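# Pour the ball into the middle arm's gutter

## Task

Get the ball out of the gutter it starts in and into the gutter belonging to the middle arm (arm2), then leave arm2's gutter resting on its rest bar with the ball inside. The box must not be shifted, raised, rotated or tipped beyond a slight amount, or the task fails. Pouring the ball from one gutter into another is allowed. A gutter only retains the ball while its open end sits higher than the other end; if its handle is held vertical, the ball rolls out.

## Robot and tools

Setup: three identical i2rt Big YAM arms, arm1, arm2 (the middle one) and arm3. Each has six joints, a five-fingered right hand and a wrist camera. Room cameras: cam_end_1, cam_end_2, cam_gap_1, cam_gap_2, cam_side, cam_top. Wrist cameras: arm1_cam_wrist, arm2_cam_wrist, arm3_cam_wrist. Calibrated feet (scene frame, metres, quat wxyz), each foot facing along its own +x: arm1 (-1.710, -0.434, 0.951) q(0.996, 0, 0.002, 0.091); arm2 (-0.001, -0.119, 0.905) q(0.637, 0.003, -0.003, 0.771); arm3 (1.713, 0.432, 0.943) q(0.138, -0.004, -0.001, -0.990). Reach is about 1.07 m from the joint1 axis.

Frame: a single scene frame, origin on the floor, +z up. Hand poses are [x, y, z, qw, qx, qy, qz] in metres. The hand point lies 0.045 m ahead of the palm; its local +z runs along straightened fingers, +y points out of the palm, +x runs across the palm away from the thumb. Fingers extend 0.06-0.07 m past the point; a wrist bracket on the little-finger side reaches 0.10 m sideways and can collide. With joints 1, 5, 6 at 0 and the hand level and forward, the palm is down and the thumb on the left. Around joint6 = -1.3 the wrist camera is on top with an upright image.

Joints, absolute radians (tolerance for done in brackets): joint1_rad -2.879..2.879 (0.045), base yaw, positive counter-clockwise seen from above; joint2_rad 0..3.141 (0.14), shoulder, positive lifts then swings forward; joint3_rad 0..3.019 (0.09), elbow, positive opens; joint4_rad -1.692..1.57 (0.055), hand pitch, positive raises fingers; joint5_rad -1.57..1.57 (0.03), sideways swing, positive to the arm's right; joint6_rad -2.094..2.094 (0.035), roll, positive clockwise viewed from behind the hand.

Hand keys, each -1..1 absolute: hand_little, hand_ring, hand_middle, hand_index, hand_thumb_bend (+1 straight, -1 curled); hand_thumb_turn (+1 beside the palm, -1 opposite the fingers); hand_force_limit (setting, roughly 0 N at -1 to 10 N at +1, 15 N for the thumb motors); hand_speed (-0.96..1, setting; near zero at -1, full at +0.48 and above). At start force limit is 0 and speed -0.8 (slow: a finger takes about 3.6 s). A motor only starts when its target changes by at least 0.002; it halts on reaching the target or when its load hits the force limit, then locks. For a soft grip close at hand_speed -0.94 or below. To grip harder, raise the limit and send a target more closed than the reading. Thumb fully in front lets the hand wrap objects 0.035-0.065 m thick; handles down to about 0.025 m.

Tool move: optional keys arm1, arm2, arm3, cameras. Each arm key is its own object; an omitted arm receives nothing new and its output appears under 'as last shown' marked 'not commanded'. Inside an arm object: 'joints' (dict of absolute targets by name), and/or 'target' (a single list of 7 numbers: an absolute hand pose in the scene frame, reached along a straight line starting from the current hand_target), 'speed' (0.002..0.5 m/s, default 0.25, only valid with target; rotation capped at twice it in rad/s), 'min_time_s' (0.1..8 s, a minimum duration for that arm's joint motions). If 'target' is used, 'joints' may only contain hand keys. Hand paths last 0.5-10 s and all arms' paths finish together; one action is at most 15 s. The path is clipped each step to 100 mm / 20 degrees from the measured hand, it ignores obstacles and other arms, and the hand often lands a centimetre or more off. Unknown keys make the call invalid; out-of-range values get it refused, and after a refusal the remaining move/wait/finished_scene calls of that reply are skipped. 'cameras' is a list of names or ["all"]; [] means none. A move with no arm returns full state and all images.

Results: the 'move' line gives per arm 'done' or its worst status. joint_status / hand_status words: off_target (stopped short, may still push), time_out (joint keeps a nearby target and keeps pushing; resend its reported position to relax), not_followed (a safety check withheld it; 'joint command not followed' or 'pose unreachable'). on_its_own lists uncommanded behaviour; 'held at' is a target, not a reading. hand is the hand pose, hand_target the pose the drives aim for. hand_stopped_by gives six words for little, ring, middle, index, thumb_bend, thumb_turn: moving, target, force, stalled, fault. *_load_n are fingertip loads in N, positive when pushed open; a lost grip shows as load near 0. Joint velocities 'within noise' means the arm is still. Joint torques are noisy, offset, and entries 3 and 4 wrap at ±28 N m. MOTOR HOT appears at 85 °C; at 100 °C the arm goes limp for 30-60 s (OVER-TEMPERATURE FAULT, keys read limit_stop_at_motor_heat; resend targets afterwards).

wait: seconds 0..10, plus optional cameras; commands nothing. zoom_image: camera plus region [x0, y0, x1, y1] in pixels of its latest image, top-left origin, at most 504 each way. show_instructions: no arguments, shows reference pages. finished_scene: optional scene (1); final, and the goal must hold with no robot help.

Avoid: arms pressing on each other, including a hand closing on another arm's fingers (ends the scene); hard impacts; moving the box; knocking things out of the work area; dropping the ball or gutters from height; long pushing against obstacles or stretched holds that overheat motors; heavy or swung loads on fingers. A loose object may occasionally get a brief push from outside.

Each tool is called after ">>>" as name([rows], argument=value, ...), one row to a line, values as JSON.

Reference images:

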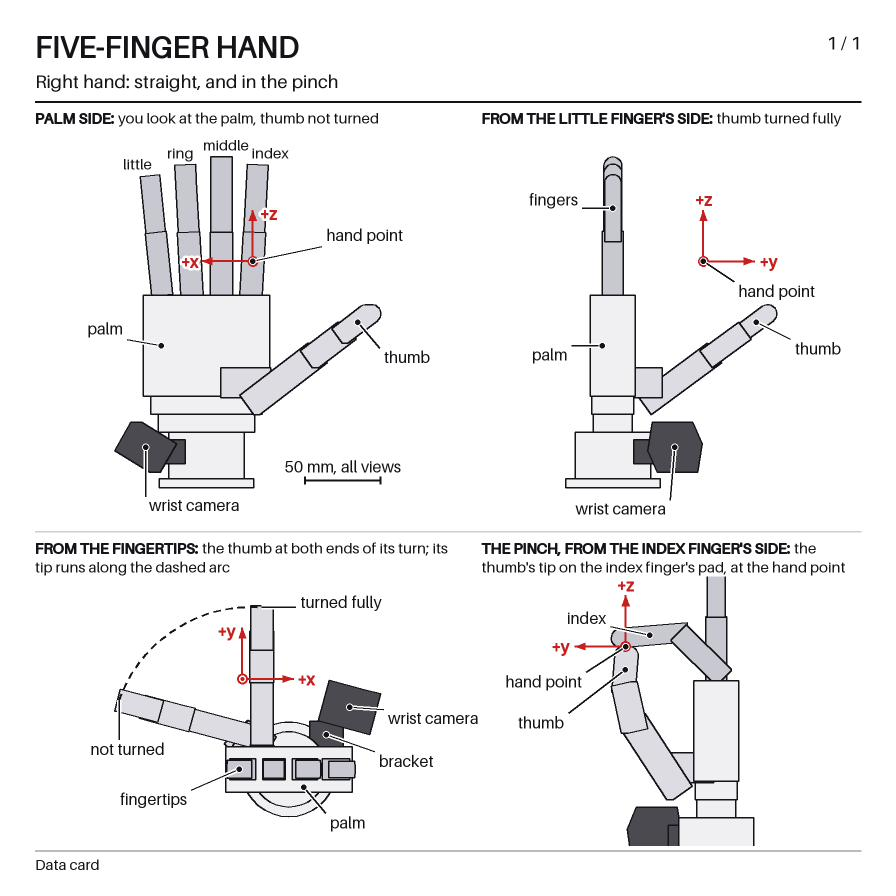

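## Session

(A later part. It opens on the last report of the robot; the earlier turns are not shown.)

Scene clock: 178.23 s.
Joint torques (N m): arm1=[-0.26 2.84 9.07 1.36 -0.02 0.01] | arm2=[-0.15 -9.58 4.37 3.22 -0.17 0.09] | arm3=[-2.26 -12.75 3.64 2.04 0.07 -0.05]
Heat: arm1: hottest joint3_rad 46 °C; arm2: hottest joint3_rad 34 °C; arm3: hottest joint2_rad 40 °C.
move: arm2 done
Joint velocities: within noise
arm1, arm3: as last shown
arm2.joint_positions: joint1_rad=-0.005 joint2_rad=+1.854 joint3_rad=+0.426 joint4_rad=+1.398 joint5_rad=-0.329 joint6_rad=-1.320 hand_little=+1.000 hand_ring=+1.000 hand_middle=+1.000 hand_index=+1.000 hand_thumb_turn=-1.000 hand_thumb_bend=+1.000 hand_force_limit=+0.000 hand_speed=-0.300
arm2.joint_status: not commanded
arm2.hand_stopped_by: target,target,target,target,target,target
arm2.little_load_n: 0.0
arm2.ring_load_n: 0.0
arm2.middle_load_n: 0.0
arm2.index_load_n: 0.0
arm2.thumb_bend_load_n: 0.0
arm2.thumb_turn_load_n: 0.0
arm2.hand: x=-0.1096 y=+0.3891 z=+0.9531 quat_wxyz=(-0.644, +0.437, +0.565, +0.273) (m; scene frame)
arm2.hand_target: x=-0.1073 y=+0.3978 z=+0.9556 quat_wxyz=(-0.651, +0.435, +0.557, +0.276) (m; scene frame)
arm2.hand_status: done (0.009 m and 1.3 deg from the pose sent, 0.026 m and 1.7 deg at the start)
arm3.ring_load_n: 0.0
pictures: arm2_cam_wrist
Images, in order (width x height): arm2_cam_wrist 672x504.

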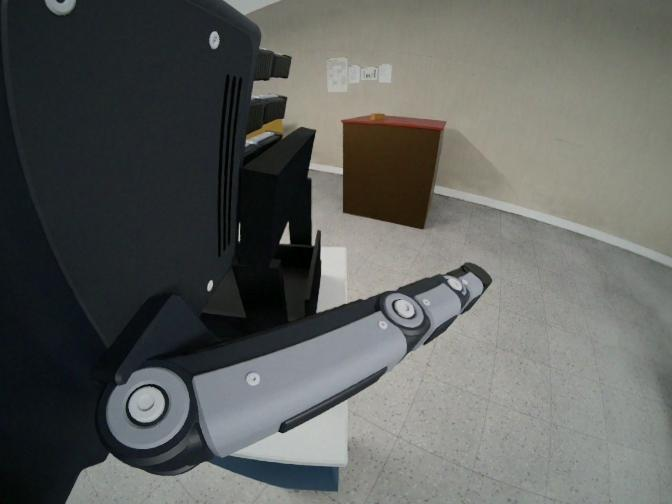

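>>> move(arm2={"target":[-0.1145,0.4055,0.9525,0.6510,-0.4353,-0.5571,-0.2761],"speed":0.04}, cameras=["arm2_cam_wrist"])

>>> zoom_image(camera="arm2_cam_wrist", region=[220, 80, 420, 280])

Scene clock: 179.47 s.
Joint torques (N m): arm1=[-0.38 2.67 9.06 1.4 -0.01 0.03] | arm2=[1.03 -9.64 4.48 2.84 0.21 0.09] | arm3=[-2.2 -12.28 3.6 2.03 0.06 0.02]
Heat: arm1: hottest joint3_rad 46 °C; arm2: hottest joint3_rad 34 °C; arm3: hottest joint2_rad 40 °C.
move: arm2 done
Joint velocities: within noise
arm1, arm3: as last shown
arm2.joint_positions: joint1_rad=-0.005 joint2_rad=+1.871 joint3_rad=+0.450 joint4_rad=+1.399 joint5_rad=-0.321 joint6_rad=-1.320 hand_little=+1.000 hand_ring=+1.000 hand_middle=+1.000 hand_index=+1.000 hand_thumb_turn=-1.000 hand_thumb_bend=+1.000 hand_force_limit=+0.000 hand_speed=-0.300
arm2.joint_status: not commanded
arm2.hand_stopped_by: target,target,target,target,target,target
arm2.little_load_n: 0.0
arm2.ring_load_n: 0.0
arm2.middle_load_n: 0.0
arm2.index_load_n: 0.0
arm2.thumb_bend_load_n: 0.0
arm2.thumb_turn_load_n: 0.0
arm2.hand: x=-0.1098 y=+0.3985 z=+0.9528 quat_wxyz=(-0.645, +0.436, +0.562, +0.277) (m; scene frame)
arm2.hand_target: x=-0.1145 y=+0.4054 z=+0.9523 quat_wxyz=(-0.651, +0.435, +0.557, +0.276) (m; scene frame)
arm2.hand_status: done (0.008 m and 0.9 deg from the pose sent, 0.017 m and 1.3 deg at the start)
pictures: arm2_cam_wrist
Images, in order (width x height): arm2_cam_wrist 672x504.

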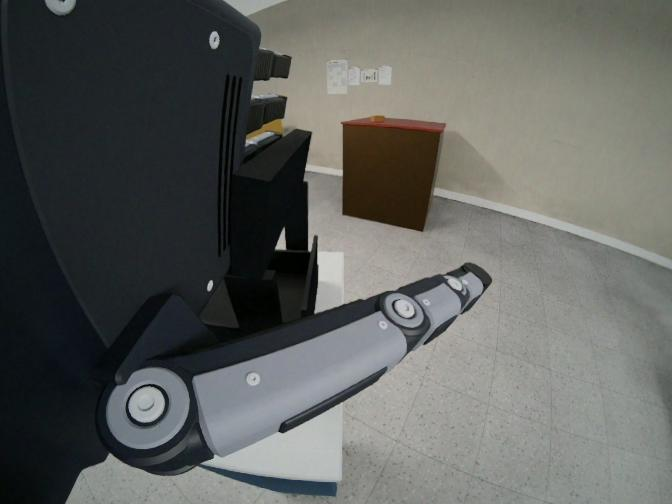

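Scaled by 2.520 from the camera's 672x504 image, which has a finer 960x720 frame.

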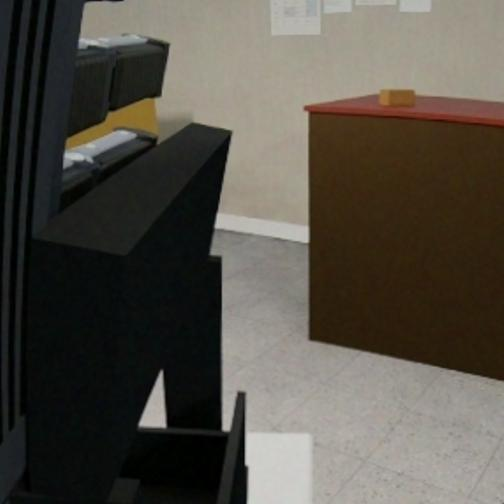

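>>> move(arm2={"joints":{"hand_thumb_bend":-0.15,"hand_speed":-0.4,"hand_force_limit":-0.6}})

>>> move(arm2={"joints":{"hand_thumb_bend":-1.0,"hand_speed":-0.9,"hand_force_limit":0.3}}, cameras=["arm2_cam_wrist"])

>>> zoom_image(camera="arm2_cam_wrist", region=[200, 80, 420, 330])

Scene clock: 181.50 s.
Joint torques (N m): arm1=[-0.09 2.96 9.05 1.43 -0.01 0.02] | arm2=[1.08 -9.64 4.49 2.85 0.2 0.09] | arm3=[-2.37 -12.57 3.71 1.99 0.11 0.04]
Heat: arm1: hottest joint3_rad 46 °C; arm2: hottest joint3_rad 34 °C; arm3: hottest joint2_rad 40 °C.
move: arm2 done
Joint velocities: within noise
arm1, arm3: as last shown
arm2.joint_positions: joint1_rad=-0.005 joint2_rad=+1.871 joint3_rad=+0.450 joint4_rad=+1.399 joint5_rad=-0.321 joint6_rad=-1.320 hand_little=+1.000 hand_ring=+1.000 hand_middle=+1.000 hand_index=+1.000 hand_thumb_turn=-1.000 hand_thumb_bend=-0.150 hand_force_limit=-0.600 hand_speed=-0.400
arm2.joint_status: all done
arm2.hand_stopped_by: target,target,target,target,target,target
arm2.little_load_n: 0.0
arm2.ring_load_n: 0.0
arm2.middle_load_n: 0.0
arm2.index_load_n: 0.0
arm2.thumb_bend_load_n: 0.0
arm2.thumb_turn_load_n: 0.0
arm2.hand: x=-0.1097 y=+0.3985 z=+0.9528 quat_wxyz=(-0.645, +0.436, +0.562, +0.277) (m; scene frame)
arm2.hand_target: x=-0.1145 y=+0.4054 z=+0.9523 quat_wxyz=(-0.651, +0.435, +0.557, +0.276) (m; scene frame)
arm2.hand_status: not commanded
arm3.index_load_n: 0.5
pictures: none

Scene clock: 185.13 s.
Joint torques (N m): arm1=[-0.32 2.9 9.01 1.37 0.01 0.01] | arm2=[1.08 -9.64 4.45 2.84 0.11 0.09] | arm3=[-2.08 -12.57 3.58 2.04 0.05 -0.01]
Heat: arm1: hottest joint3_rad 46 °C; arm2: hottest joint3_rad 34 °C; arm3: hottest joint2_rad 40 °C.
move: arm2 off_target
Joint velocities: within noise
arm1: as last shown
arm2.joint_positions: joint1_rad=-0.005 joint2_rad=+1.871 joint3_rad=+0.450 joint4_rad=+1.399 joint5_rad=-0.318 joint6_rad=-1.320 hand_little=+1.000 hand_ring=+1.000 hand_middle=+1.000 hand_index=+1.000 hand_thumb_turn=-1.000 hand_thumb_bend=-0.537 hand_force_limit=+0.300 hand_speed=-0.900
arm2.joint_status: hand_thumb_bend off_target (ended at -0.537, target -1.000); the others done
arm2.hand_stopped_by: target,target,target,target,force,target
arm2.little_load_n: 0.0
arm2.ring_load_n: 0.0
arm2.middle_load_n: 0.0
arm2.index_load_n: 0.0
arm2.thumb_bend_load_n: 8.5
arm2.thumb_turn_load_n: 1.0
arm2.hand: x=-0.1093 y=+0.3986 z=+0.9528 quat_wxyz=(-0.645, +0.437, +0.562, +0.278) (m; scene frame)
arm2.hand_target: x=-0.1145 y=+0.4054 z=+0.9526 quat_wxyz=(-0.651, +0.435, +0.557, +0.276) (m; scene frame)
arm2.hand_status: not commanded
arm3.joint_positions: joint1_rad=-2.111 joint2_rad=+1.778 joint3_rad=+0.438 joint4_rad=+1.304 joint5_rad=-0.322 joint6_rad=-1.328 hand_little=+1.000 hand_ring=+1.000 hand_middle=+1.000 hand_index=+1.000 hand_thumb_turn=-1.000 hand_thumb_bend=-0.680 hand_force_limit=+0.800 hand_speed=-0.920
arm3.joint_status: not commanded
arm3.hand_stopped_by: target,target,target,target,force,target
arm3.little_load_n: 0.0
arm3.ring_load_n: 0.0
arm3.middle_load_n: 0.5
arm3.index_load_n: 0.0
arm3.thumb_bend_load_n: 11.0
arm3.thumb_turn_load_n: 2.0
arm3.hand: x=+1.8385 y=+0.9434 z=+1.0013 quat_wxyz=(+0.563, -0.558, -0.455, -0.406) (m; scene frame)
arm3.hand_target: x=+1.8361 y=+0.9476 z=+1.0191 quat_wxyz=(+0.574, -0.548, -0.447, -0.413) (m; scene frame)
arm3.hand_status: not commanded
pictures: arm2_cam_wrist
Images, in order (width x height): arm2_cam_wrist 672x504.

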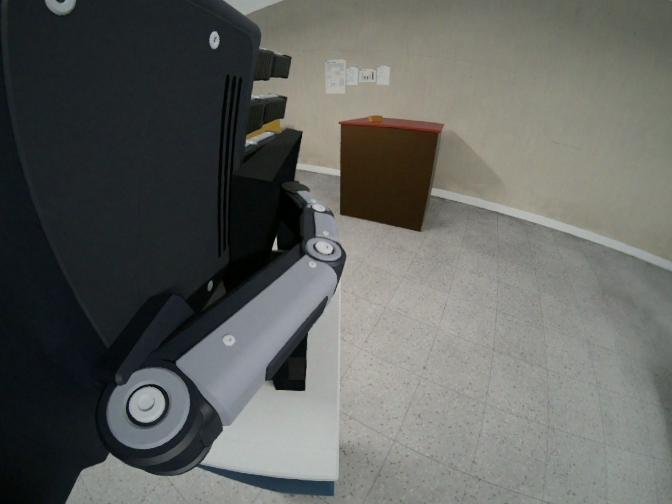

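Scaled by 2.016 from the camera's 672x504 image, which has a finer 960x720 frame.

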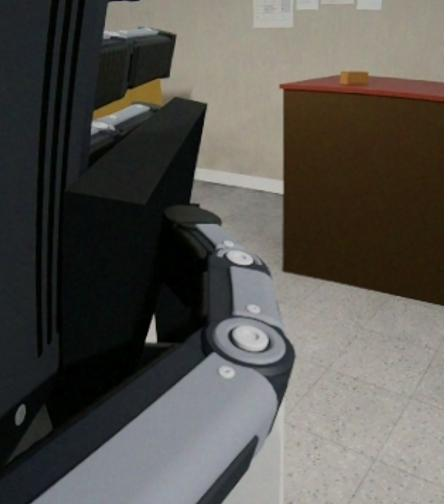

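>>> move(arm2={"joints":{"hand_thumb_bend":-0.98,"hand_speed":-0.92,"hand_force_limit":0.8}})

>>> move(arm2={"target":[-0.1145,0.4055,1.02,0.6510,-0.4353,-0.5571,-0.2761],"speed":0.03}, cameras=["arm2_cam_wrist","cam_side","cam_gap_2","cam_gap_1"])

>>> zoom_image(camera="cam_side", region=[400, 230, 520, 310])

Scene clock: 185.87 s.
Joint torques (N m): arm1=[-0.21 2.73 9.1 1.39 -0.01 0.02] | arm2=[0.97 -9.7 4.48 2.84 0.11 0.09] | arm3=[-2.78 -11.63 3.6 2.1 0.08 0]
Heat: arm1: hottest joint3_rad 46 °C; arm2: hottest joint3_rad 34 °C; arm3: hottest joint2_rad 40 °C.
move: arm2 off_target
Joint velocities: within noise
arm1, arm3: as last shown
arm2.joint_positions: joint1_rad=-0.005 joint2_rad=+1.871 joint3_rad=+0.450 joint4_rad=+1.399 joint5_rad=-0.318 joint6_rad=-1.320 hand_little=+1.000 hand_ring=+1.000 hand_middle=+1.000 hand_index=+1.000 hand_thumb_turn=-1.000 hand_thumb_bend=-0.548 hand_force_limit=+0.800 hand_speed=-0.920
arm2.joint_status: hand_thumb_bend off_target (ended at -0.548, target -0.980); the others done
arm2.hand_stopped_by: target,target,target,target,force,target
arm2.little_load_n: 0.0
arm2.ring_load_n: 0.0
arm2.middle_load_n: 0.5
arm2.index_load_n: 0.0
arm2.thumb_bend_load_n: 13.5
arm2.thumb_turn_load_n: 1.0
arm2.hand: x=-0.1093 y=+0.3986 z=+0.9528 quat_wxyz=(-0.645, +0.437, +0.562, +0.278) (m; scene frame)
arm2.hand_target: x=-0.1145 y=+0.4054 z=+0.9526 quat_wxyz=(-0.651, +0.435, +0.557, +0.276) (m; scene frame)
arm2.hand_status: not commanded
arm3.thumb_bend_load_n: 11.5
pictures: none

Scene clock: 188.77 s.
Joint torques (N m): arm1=[-0.32 2.55 9.03 1.36 -0.01 0.03] | arm2=[1.08 -11.22 5.9 2.09 0.08 0.1] | arm3=[-2.61 -12.4 3.63 1.95 0.08 -0.02]
Heat: arm1: hottest joint3_rad 46 °C; arm2: hottest joint3_rad 34 °C; arm3: hottest joint2_rad 40 °C.
move: arm2 off_target
Joint velocities: within noise
arm1.joint_positions: joint1_rad=+0.306 joint2_rad=+0.595 joint3_rad=+1.346 joint4_rad=-1.450 joint5_rad=+0.098 joint6_rad=-1.188 hand_little=+1.000 hand_ring=+1.000 hand_middle=+1.000 hand_index=+1.000 hand_thumb_turn=+1.000 hand_thumb_bend=+1.000 hand_force_limit=+0.000 hand_speed=-0.800
arm1.joint_status: not commanded
arm1.hand_stopped_by: target,target,target,target,target,target
arm1.little_load_n: 0.0
arm1.ring_load_n: 0.0
arm1.middle_load_n: 0.0
arm1.index_load_n: 0.0
arm1.thumb_bend_load_n: 0.0
arm1.thumb_turn_load_n: 0.0
arm1.hand: x=-1.5074 y=-0.3990 z=+1.4019 quat_wxyz=(-0.138, +0.906, +0.027, +0.399) (m; scene frame)
arm1.hand_target: x=-1.5071 y=-0.3988 z=+1.4142 quat_wxyz=(-0.144, +0.899, +0.026, +0.412) (m; scene frame)
arm1.hand_status: not commanded
arm2.joint_positions: joint1_rad=-0.005 joint2_rad=+1.635 joint3_rad=+0.450 joint4_rad=+1.142 joint5_rad=-0.318 joint6_rad=-1.320 hand_little=+1.000 hand_ring=+1.000 hand_middle=+1.000 hand_index=+1.000 hand_thumb_turn=-1.000 hand_thumb_bend=-0.548 hand_force_limit=+0.800 hand_speed=-0.920
arm2.joint_status: not commanded
arm2.hand_stopped_by: target,target,target,target,force,target
arm2.little_load_n: 0.0
arm2.ring_load_n: 0.0
arm2.middle_load_n: 0.0
arm2.index_load_n: 0.0
arm2.thumb_bend_load_n: 13.5
arm2.thumb_turn_load_n: 1.0
arm2.hand: x=-0.1094 y=+0.3990 z=+1.0030 quat_wxyz=(-0.640, +0.443, +0.566, +0.273) (m; scene frame)
arm2.hand_target: x=-0.1145 y=+0.4056 z=+1.0189 quat_wxyz=(-0.651, +0.436, +0.557, +0.276) (m; scene frame)
arm2.hand_status: off_target (0.019 m and 1.9 deg from the pose sent, 0.068 m and 0.9 deg at the start)
arm3: as last shown
pictures: arm2_cam_wrist, cam_gap_1, cam_gap_2, cam_side
Images, in order (width x height): arm2_cam_wrist 672x504, cam_gap_1 896x504, cam_gap_2 896x504, cam_side 896x504.

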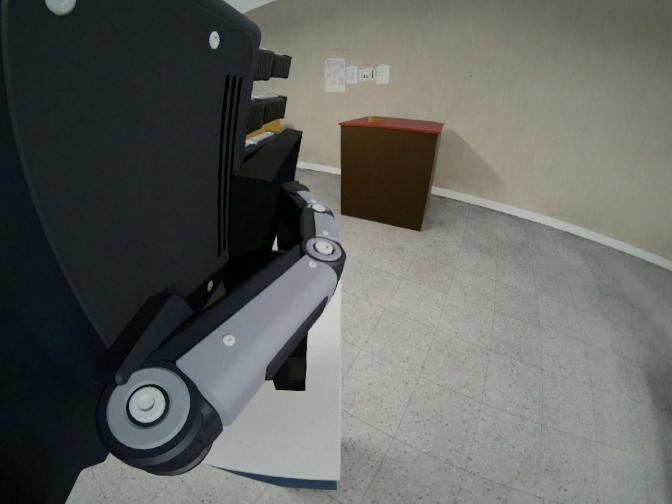

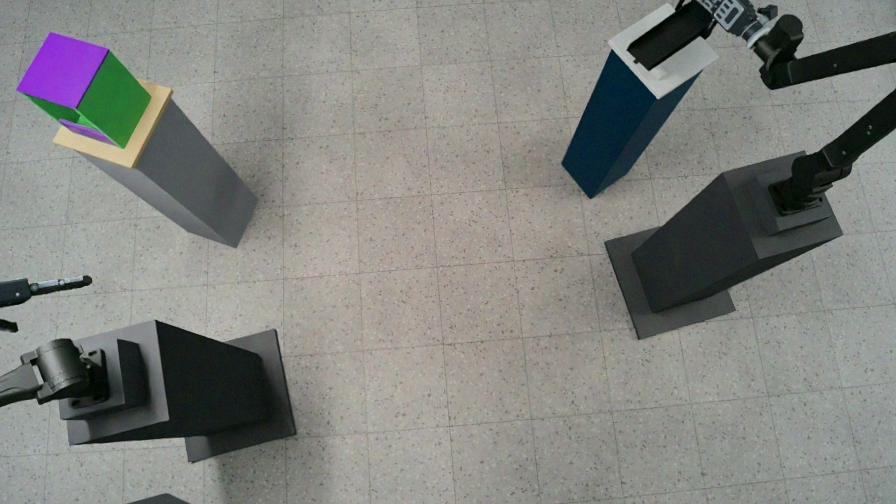

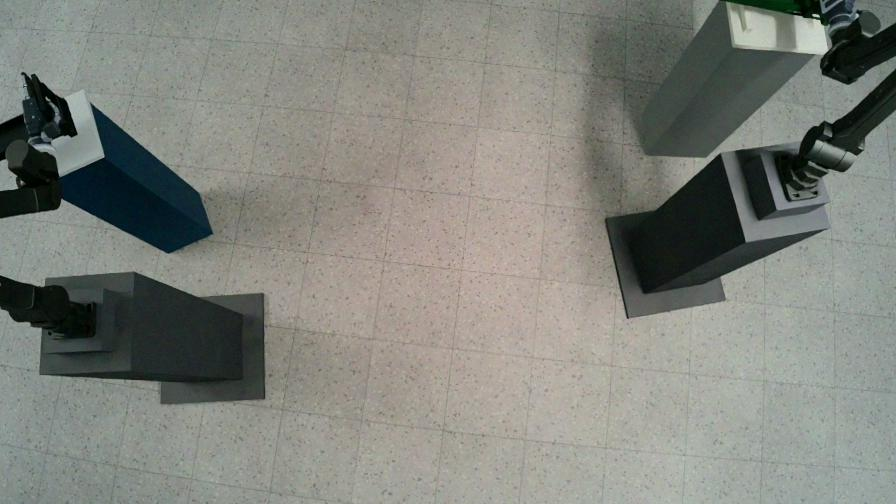

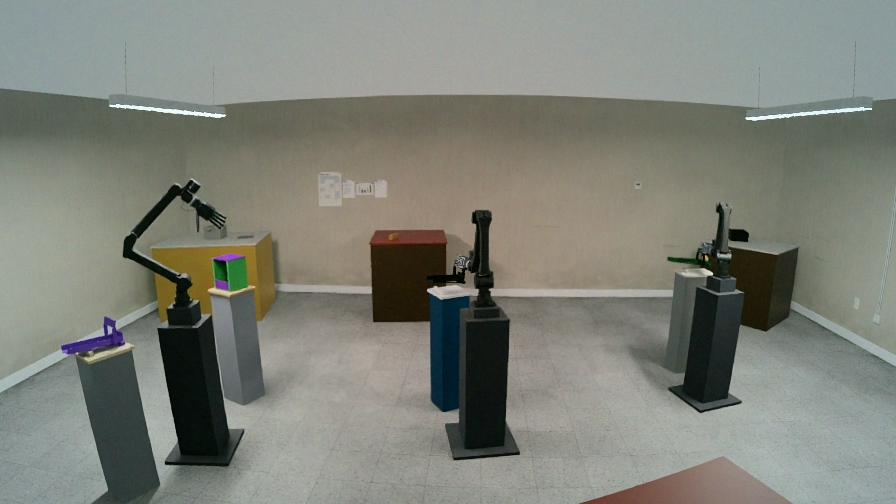

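Scaled by 4.200 from the camera's 896x504 image, which has a finer 1280x720 frame.

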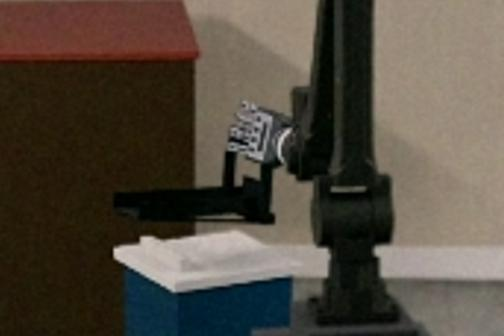

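>>> move(arm2={"target":[-0.1145,0.4055,1.13,0.6510,-0.4353,-0.5571,-0.2761],"speed":0.08}, arm3={"target":[1.836,0.9475,1.15,0.574,-0.5475,-0.4473,-0.4129],"speed":0.08}, cameras=["cam_end_2","cam_side"])

Scene clock: 192.00 s.
Joint torques (N m): arm1=[-0.26 2.96 9.02 1.39 -0.01 0.04] | arm2=[1.03 -8.7 11.11 2.09 0.04 0.09] | arm3=[-2.2 -8.41 12.01 1.95 0.06 0.02]
Heat: arm1: hottest joint3_rad 46 °C; arm2: hottest joint3_rad 35 °C; arm3: hottest joint2_rad 40 °C.
move: arm2 off_target; arm3 off_target
Joint velocities: within noise
arm1: as last shown
arm2.joint_positions: joint1_rad=-0.005 joint2_rad=+1.272 joint3_rad=+0.509 joint4_rad=+0.690 joint5_rad=-0.318 joint6_rad=-1.320 hand_little=+1.000 hand_ring=+1.000 hand_middle=+1.000 hand_index=+1.000 hand_thumb_turn=-1.000 hand_thumb_bend=-0.548 hand_force_limit=+0.800 hand_speed=-0.920
arm2.joint_status: not commanded
arm2.hand_stopped_by: target,target,target,target,force,target
arm2.little_load_n: 0.0
arm2.ring_load_n: 0.0
arm2.middle_load_n: 0.5
arm2.index_load_n: 0.0
arm2.thumb_bend_load_n: 13.5
arm2.thumb_turn_load_n: 1.0
arm2.hand: x=-0.1078 y=+0.3899 z=+1.0930 quat_wxyz=(-0.631, +0.452, +0.571, +0.266) (m; scene frame)
arm2.hand_target: x=-0.1142 y=+0.4041 z=+1.1297 quat_wxyz=(-0.651, +0.435, +0.557, +0.276) (m; scene frame)
arm2.hand_status: off_target (0.041 m and 3.6 deg from the pose sent, 0.127 m and 1.9 deg at the start)
arm3.joint_positions: joint1_rad=-2.109 joint2_rad=+1.284 joint3_rad=+0.439 joint4_rad=+0.743 joint5_rad=-0.320 joint6_rad=-1.328 hand_little=+1.000 hand_ring=+1.000 hand_middle=+1.000 hand_index=+1.000 hand_thumb_turn=-1.000 hand_thumb_bend=-0.680 hand_force_limit=+0.800 hand_speed=-0.920
arm3.joint_status: not commanded
arm3.hand_stopped_by: target,target,target,target,force,target
arm3.little_load_n: 0.0
arm3.ring_load_n: 0.0
arm3.middle_load_n: 0.0
arm3.index_load_n: 0.0
arm3.thumb_bend_load_n: 11.5
arm3.thumb_turn_load_n: 2.0
arm3.hand: x=+1.8325 y=+0.9205 z=+1.0958 quat_wxyz=(+0.549, -0.579, -0.463, -0.387) (m; scene frame)
arm3.hand_target: x=+1.8352 y=+0.9439 z=+1.1496 quat_wxyz=(+0.574, -0.547, -0.447, -0.413) (m; scene frame)
arm3.hand_status: off_target (0.061 m and 5.8 deg from the pose sent, 0.149 m and 2.2 deg at the start)
pictures: cam_end_2, cam_side
Images, in order (width x height): cam_end_2 896x504, cam_side 896x504.

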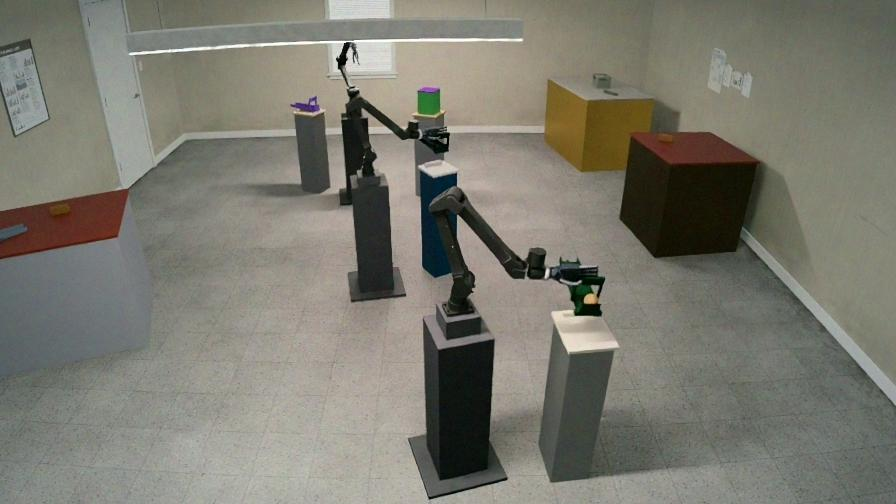

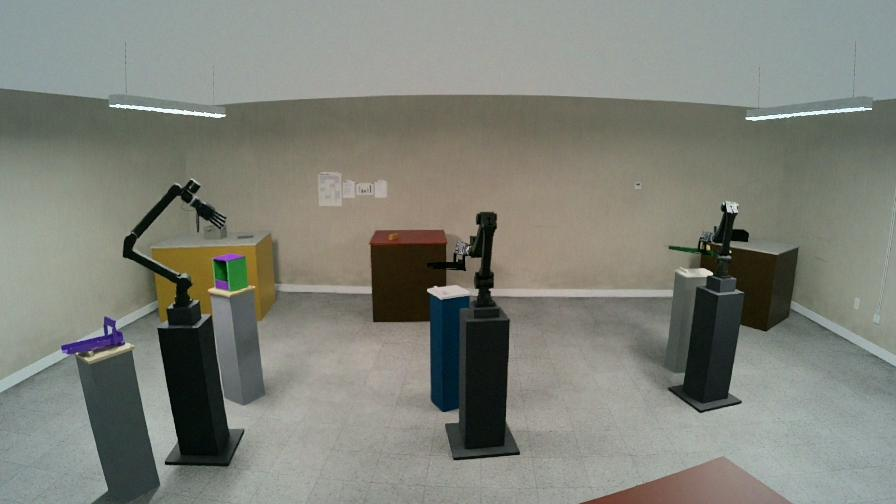

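>>> move(arm2={"joints":{"joint1_rad":-1.70},"min_time_s":7}, arm3={"joints":{"joint1_rad":-0.25},"min_time_s":7}, cameras=["cam_end_2","cam_side","cam_gap_2","cam_top","arm2_cam_wrist","arm3_cam_wrist"])

Scene clock: 199.60 s.
Joint torques (N m): arm1=[-0.56 2.73 9.03 1.39 -0.01 0.02] | arm2=[0.26 -8.88 11.03 2.1 -0.03 0.1] | arm3=[-2.02 -8.12 12.15 1.94 0 -0.01]
Heat: arm1: hottest joint3_rad 46 °C; arm2: hottest joint3_rad 35 °C; arm3: hottest joint2_rad 40 °C.
move: arm2 done; arm3 done
Joint velocities: within noise
arm1: as last shown
arm1.ring_load_n: -0.5
arm2.joint_positions: joint1_rad=-1.705 joint2_rad=+1.273 joint3_rad=+0.509 joint4_rad=+0.690 joint5_rad=-0.317 joint6_rad=-1.320 hand_little=+1.000 hand_ring=+1.000 hand_middle=+1.000 hand_index=+1.000 hand_thumb_turn=-1.000 hand_thumb_bend=-0.548 hand_force_limit=+0.800 hand_speed=-0.920
arm2.joint_status: all done
arm2.hand_stopped_by: target,target,target,target,force,target
arm2.little_load_n: 0.0
arm2.ring_load_n: 0.0
arm2.middle_load_n: 0.5
arm2.index_load_n: 0.0
arm2.thumb_bend_load_n: 13.5
arm2.thumb_turn_load_n: 1.5
arm2.hand: x=+0.5200 y=-0.0801 z=+1.0876 quat_wxyz=(-0.220, +0.730, +0.033, +0.646) (m; scene frame)
arm2.hand_target: x=+0.5357 y=-0.0821 z=+1.1241 quat_wxyz=(-0.222, +0.708, +0.032, +0.669) (m; scene frame)
arm2.hand_status: not commanded
arm3.joint_positions: joint1_rad=-0.244 joint2_rad=+1.284 joint3_rad=+0.439 joint4_rad=+0.743 joint5_rad=-0.319 joint6_rad=-1.328 hand_little=+1.000 hand_ring=+1.000 hand_middle=+1.000 hand_index=+1.000 hand_thumb_turn=-1.000 hand_thumb_bend=-0.680 hand_force_limit=+0.800 hand_speed=-0.920
arm3.joint_status: all done
arm3.hand_stopped_by: target,target,target,target,force,target
arm3.little_load_n: 0.0
arm3.ring_load_n: 0.0
arm3.middle_load_n: 0.5
arm3.index_load_n: 0.0
arm3.thumb_bend_load_n: 11.5
arm3.thumb_turn_load_n: 2.0
arm3.hand: x=+1.2126 y=+0.4044 z=+1.1025 quat_wxyz=(+0.642, +0.029, -0.737, +0.208) (m; scene frame)
arm3.hand_target: x=+1.1900 y=+0.4018 z=+1.1566 quat_wxyz=(+0.679, +0.034, -0.702, +0.213) (m; scene frame)
arm3.hand_status: not commanded
pictures: arm2_cam_wrist, arm3_cam_wrist, cam_end_2, cam_gap_2, cam_side, cam_top
Images, in order (width x height): arm2_cam_wrist 672x504, arm3_cam_wrist 672x504, cam_end_2 896x504, cam_gap_2 896x504, cam_side 896x504, cam_top 896x504.

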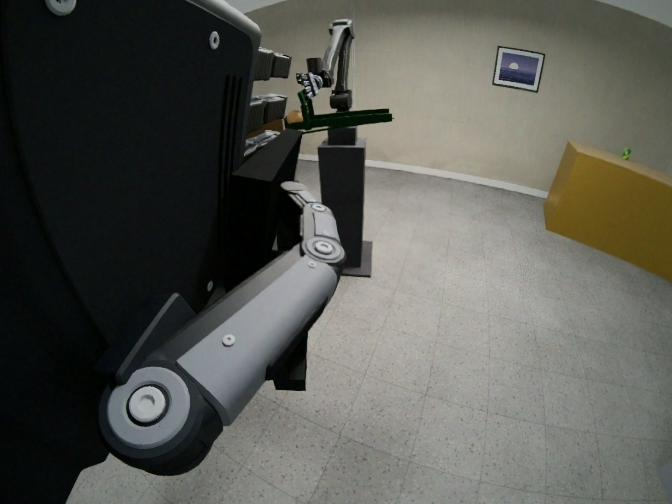

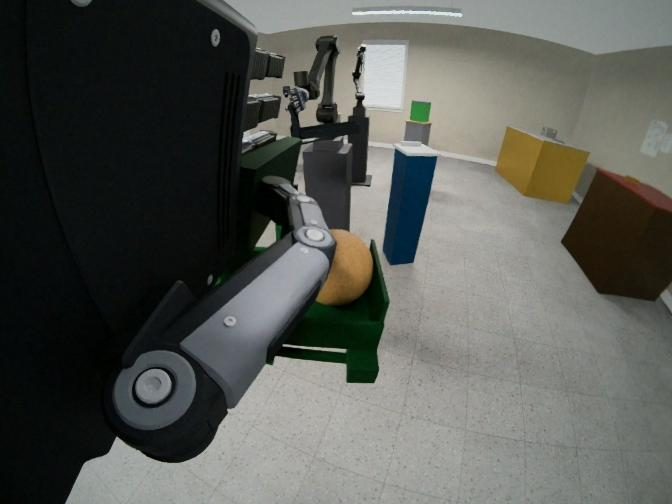

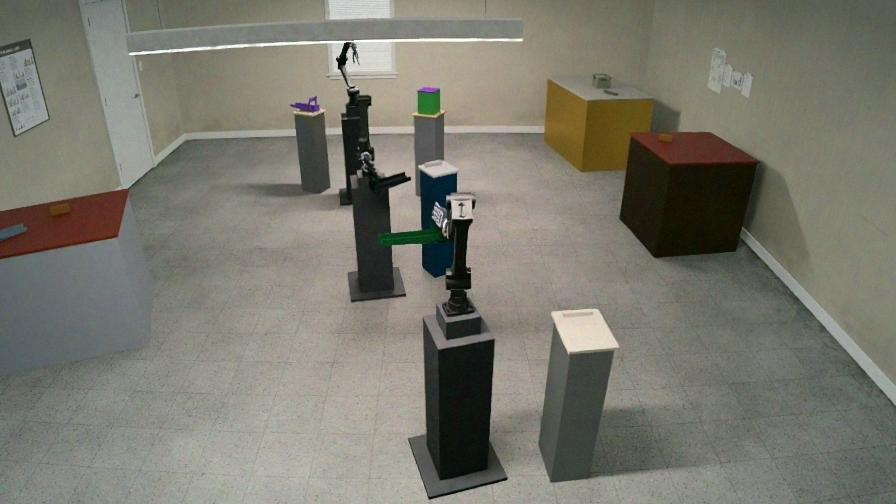

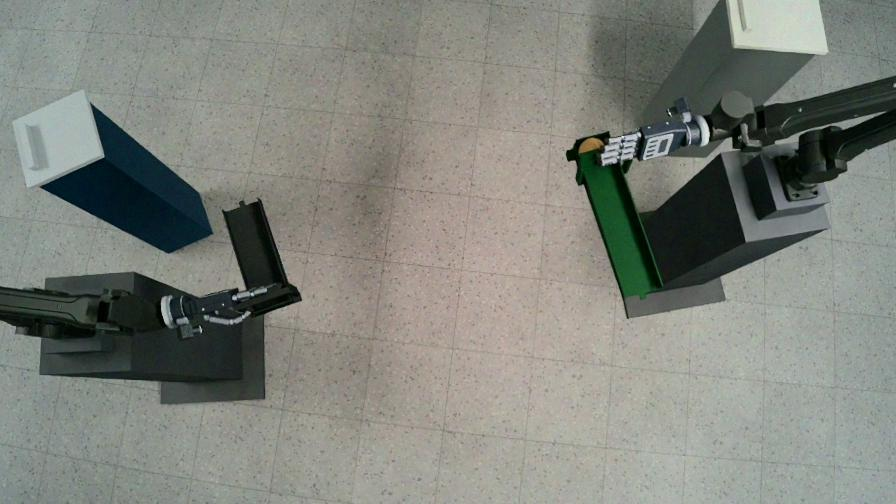

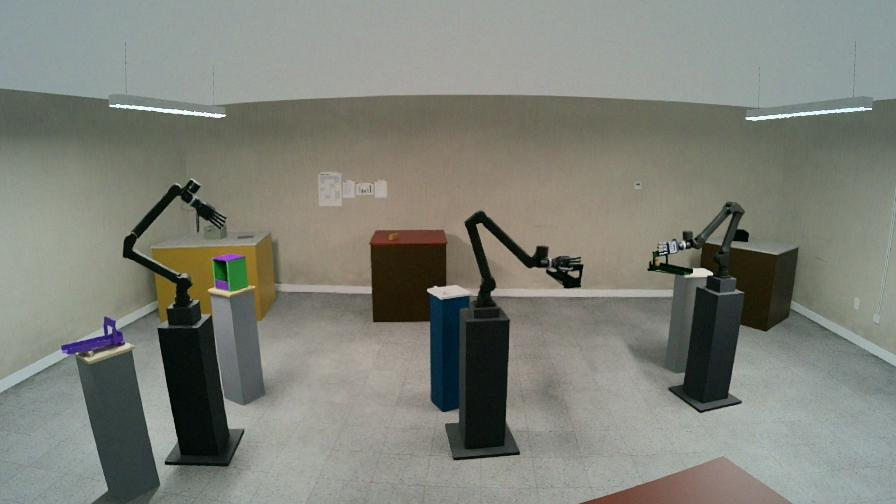

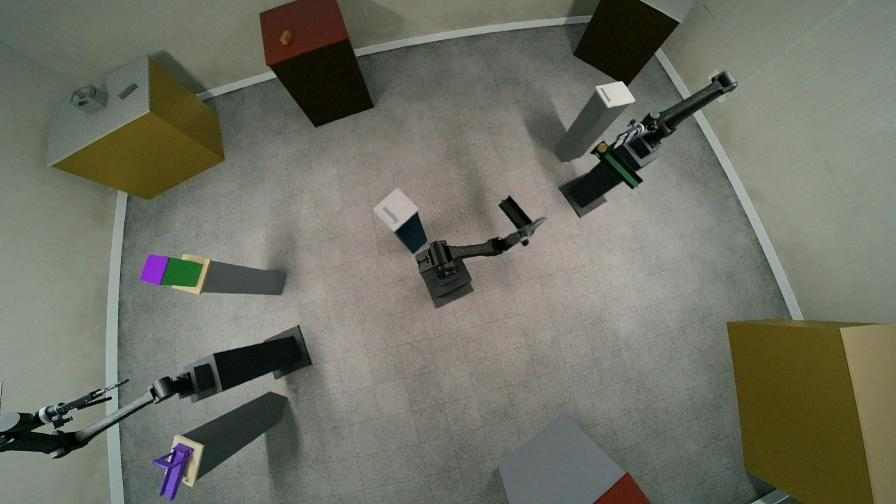

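>>> move(arm2={"target":[0.6355,-0.0802,1.12,0.1226,0.6407,-0.2988,0.6964],"speed":0.12}, arm3={"target":[1.1286,0.478,1.18,0.6964,-0.2988,-0.6407,-0.1226],"speed":0.12}, cameras=["cam_end_2","cam_side","cam_gap_2","arm2_cam_wrist","arm3_cam_wrist"])

Scene clock: 204.53 s.
Joint torques (N m): arm1=[-0.21 2.84 9.07 1.44 -0.02 0.02] | arm2=[1.44 -14.86 11 1.69 0.17 -0.08] | arm3=[-2.67 -11.87 12.71 1.7 0.15 -0.02]
Heat: arm1: hottest joint3_rad 46 °C; arm2: hottest joint3_rad 36 °C; arm3: hottest joint3_rad 42 °C.
move: arm2 off_target; arm3 off_target
Joint velocities: within noise
arm1: as last shown
arm1.ring_load_n: 0.0
arm2.joint_positions: joint1_rad=-1.404 joint2_rad=+1.761 joint3_rad=+1.059 joint4_rad=+0.671 joint5_rad=+0.971 joint6_rad=-1.325 hand_little=+1.000 hand_ring=+1.000 hand_middle=+1.000 hand_index=+1.000 hand_thumb_turn=-1.000 hand_thumb_bend=-0.548 hand_force_limit=+0.800 hand_speed=-0.920
arm2.joint_status: not commanded
arm2.hand_stopped_by: target,target,target,target,force,target
arm2.little_load_n: 0.0
arm2.ring_load_n: 0.0
arm2.middle_load_n: 0.5
arm2.index_load_n: 0.0
arm2.thumb_bend_load_n: 13.5
arm2.thumb_turn_load_n: 1.5
arm2.hand: x=+0.6208 y=-0.0923 z=+1.0987 quat_wxyz=(+0.135, +0.652, -0.293, +0.686) (m; scene frame)
arm2.hand_target: x=+0.6347 y=-0.0814 z=+1.1196 quat_wxyz=(+0.124, +0.640, -0.297, +0.697) (m; scene frame)
arm2.hand_status: off_target (0.029 m and 2.4 deg from the pose sent, 0.120 m and 56.5 deg at the start)
arm3.joint_positions: joint1_rad=-0.060 joint2_rad=+1.571 joint3_rad=+0.840 joint4_rad=+0.644 joint5_rad=+0.839 joint6_rad=-1.328 hand_little=+1.000 hand_ring=+1.000 hand_middle=+1.000 hand_index=+1.000 hand_thumb_turn=-1.000 hand_thumb_bend=-0.680 hand_force_limit=+0.800 hand_speed=-0.920
arm3.joint_status: not commanded
arm3.hand_stopped_by: target,target,target,target,force,target
arm3.little_load_n: 0.0
arm3.ring_load_n: 0.0
arm3.middle_load_n: 0.5
arm3.index_load_n: 0.0
arm3.thumb_bend_load_n: 11.0
arm3.thumb_turn_load_n: 2.0
arm3.hand: x=+1.1529 y=+0.4927 z=+1.1428 quat_wxyz=(+0.671, -0.286, -0.667, -0.150) (m; scene frame)
arm3.hand_target: x=+1.1312 y=+0.4841 z=+1.1803 quat_wxyz=(+0.696, -0.301, -0.639, -0.127) (m; scene frame)
arm3.hand_status: off_target (0.047 m and 5.4 deg from the pose sent, 0.136 m and 55.4 deg at the start)
pictures: arm2_cam_wrist, arm3_cam_wrist, cam_end_2, cam_gap_2, cam_side
Images, in order (width x height): arm2_cam_wrist 672x504, arm3_cam_wrist 672x504, cam_end_2 896x504, cam_gap_2 896x504, cam_side 896x504.

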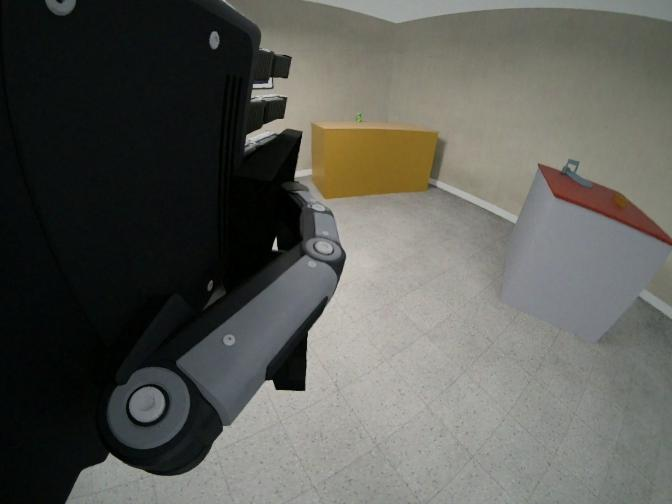

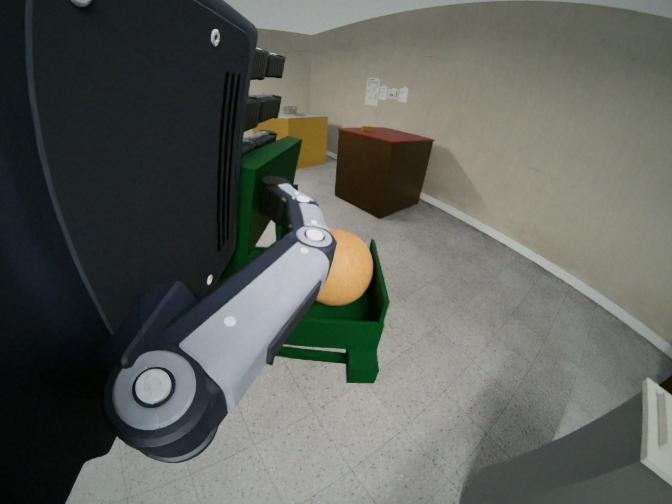

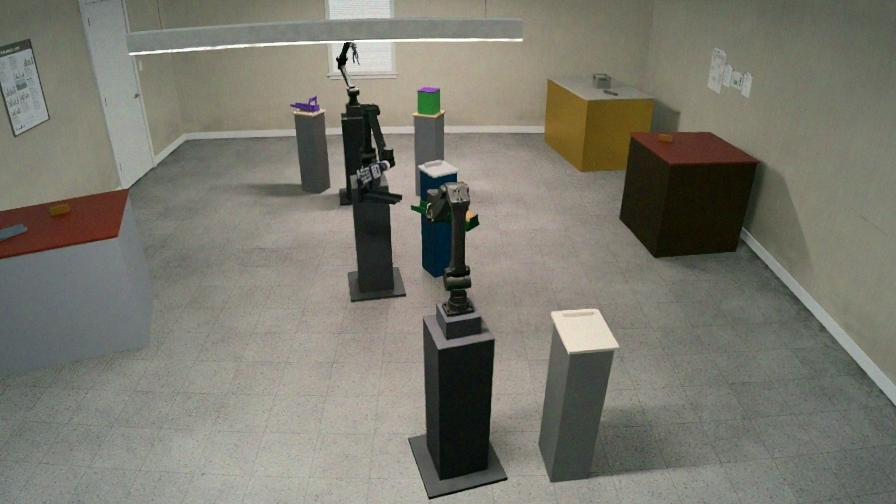

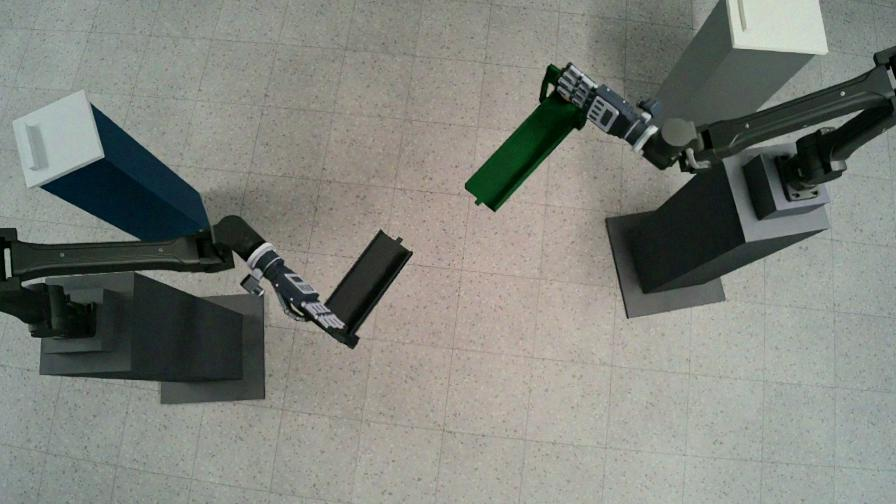

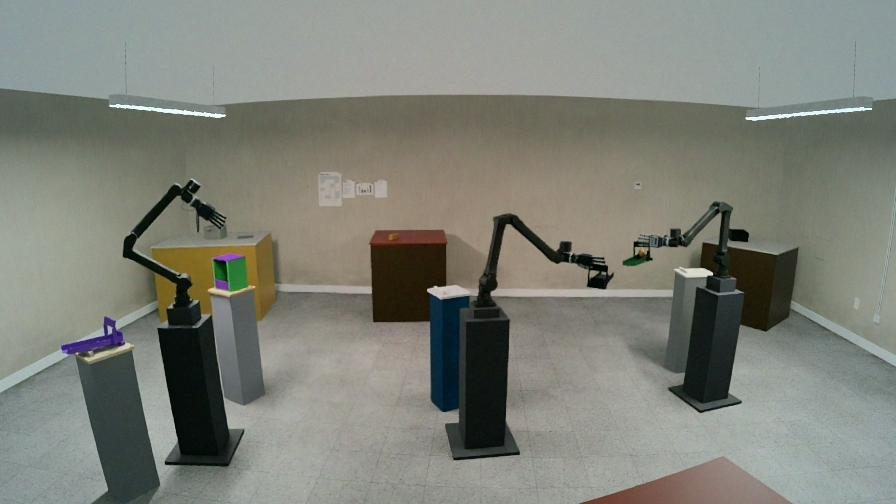

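>>> zoom_image(camera="cam_gap_2", region=[310, 50, 610, 360])

>>> zoom_image(camera="cam_side", region=[540, 210, 700, 310])

Scaled by 1.626 from the camera's 896x504 image, which has a finer 1280x720 frame.

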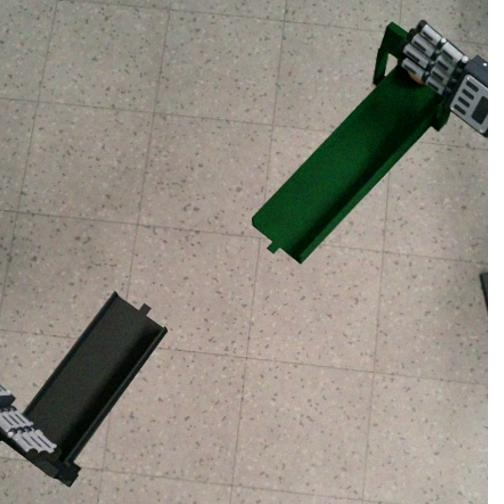

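Scaled by 3.150 from the camera's 896x504 image, which has a finer 1280x720 frame.

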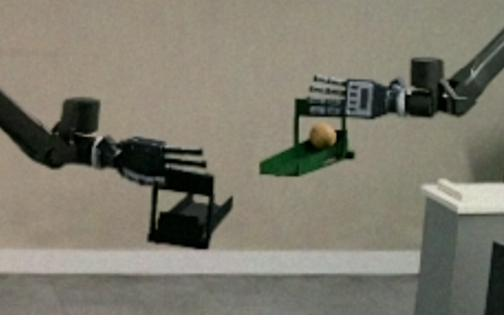

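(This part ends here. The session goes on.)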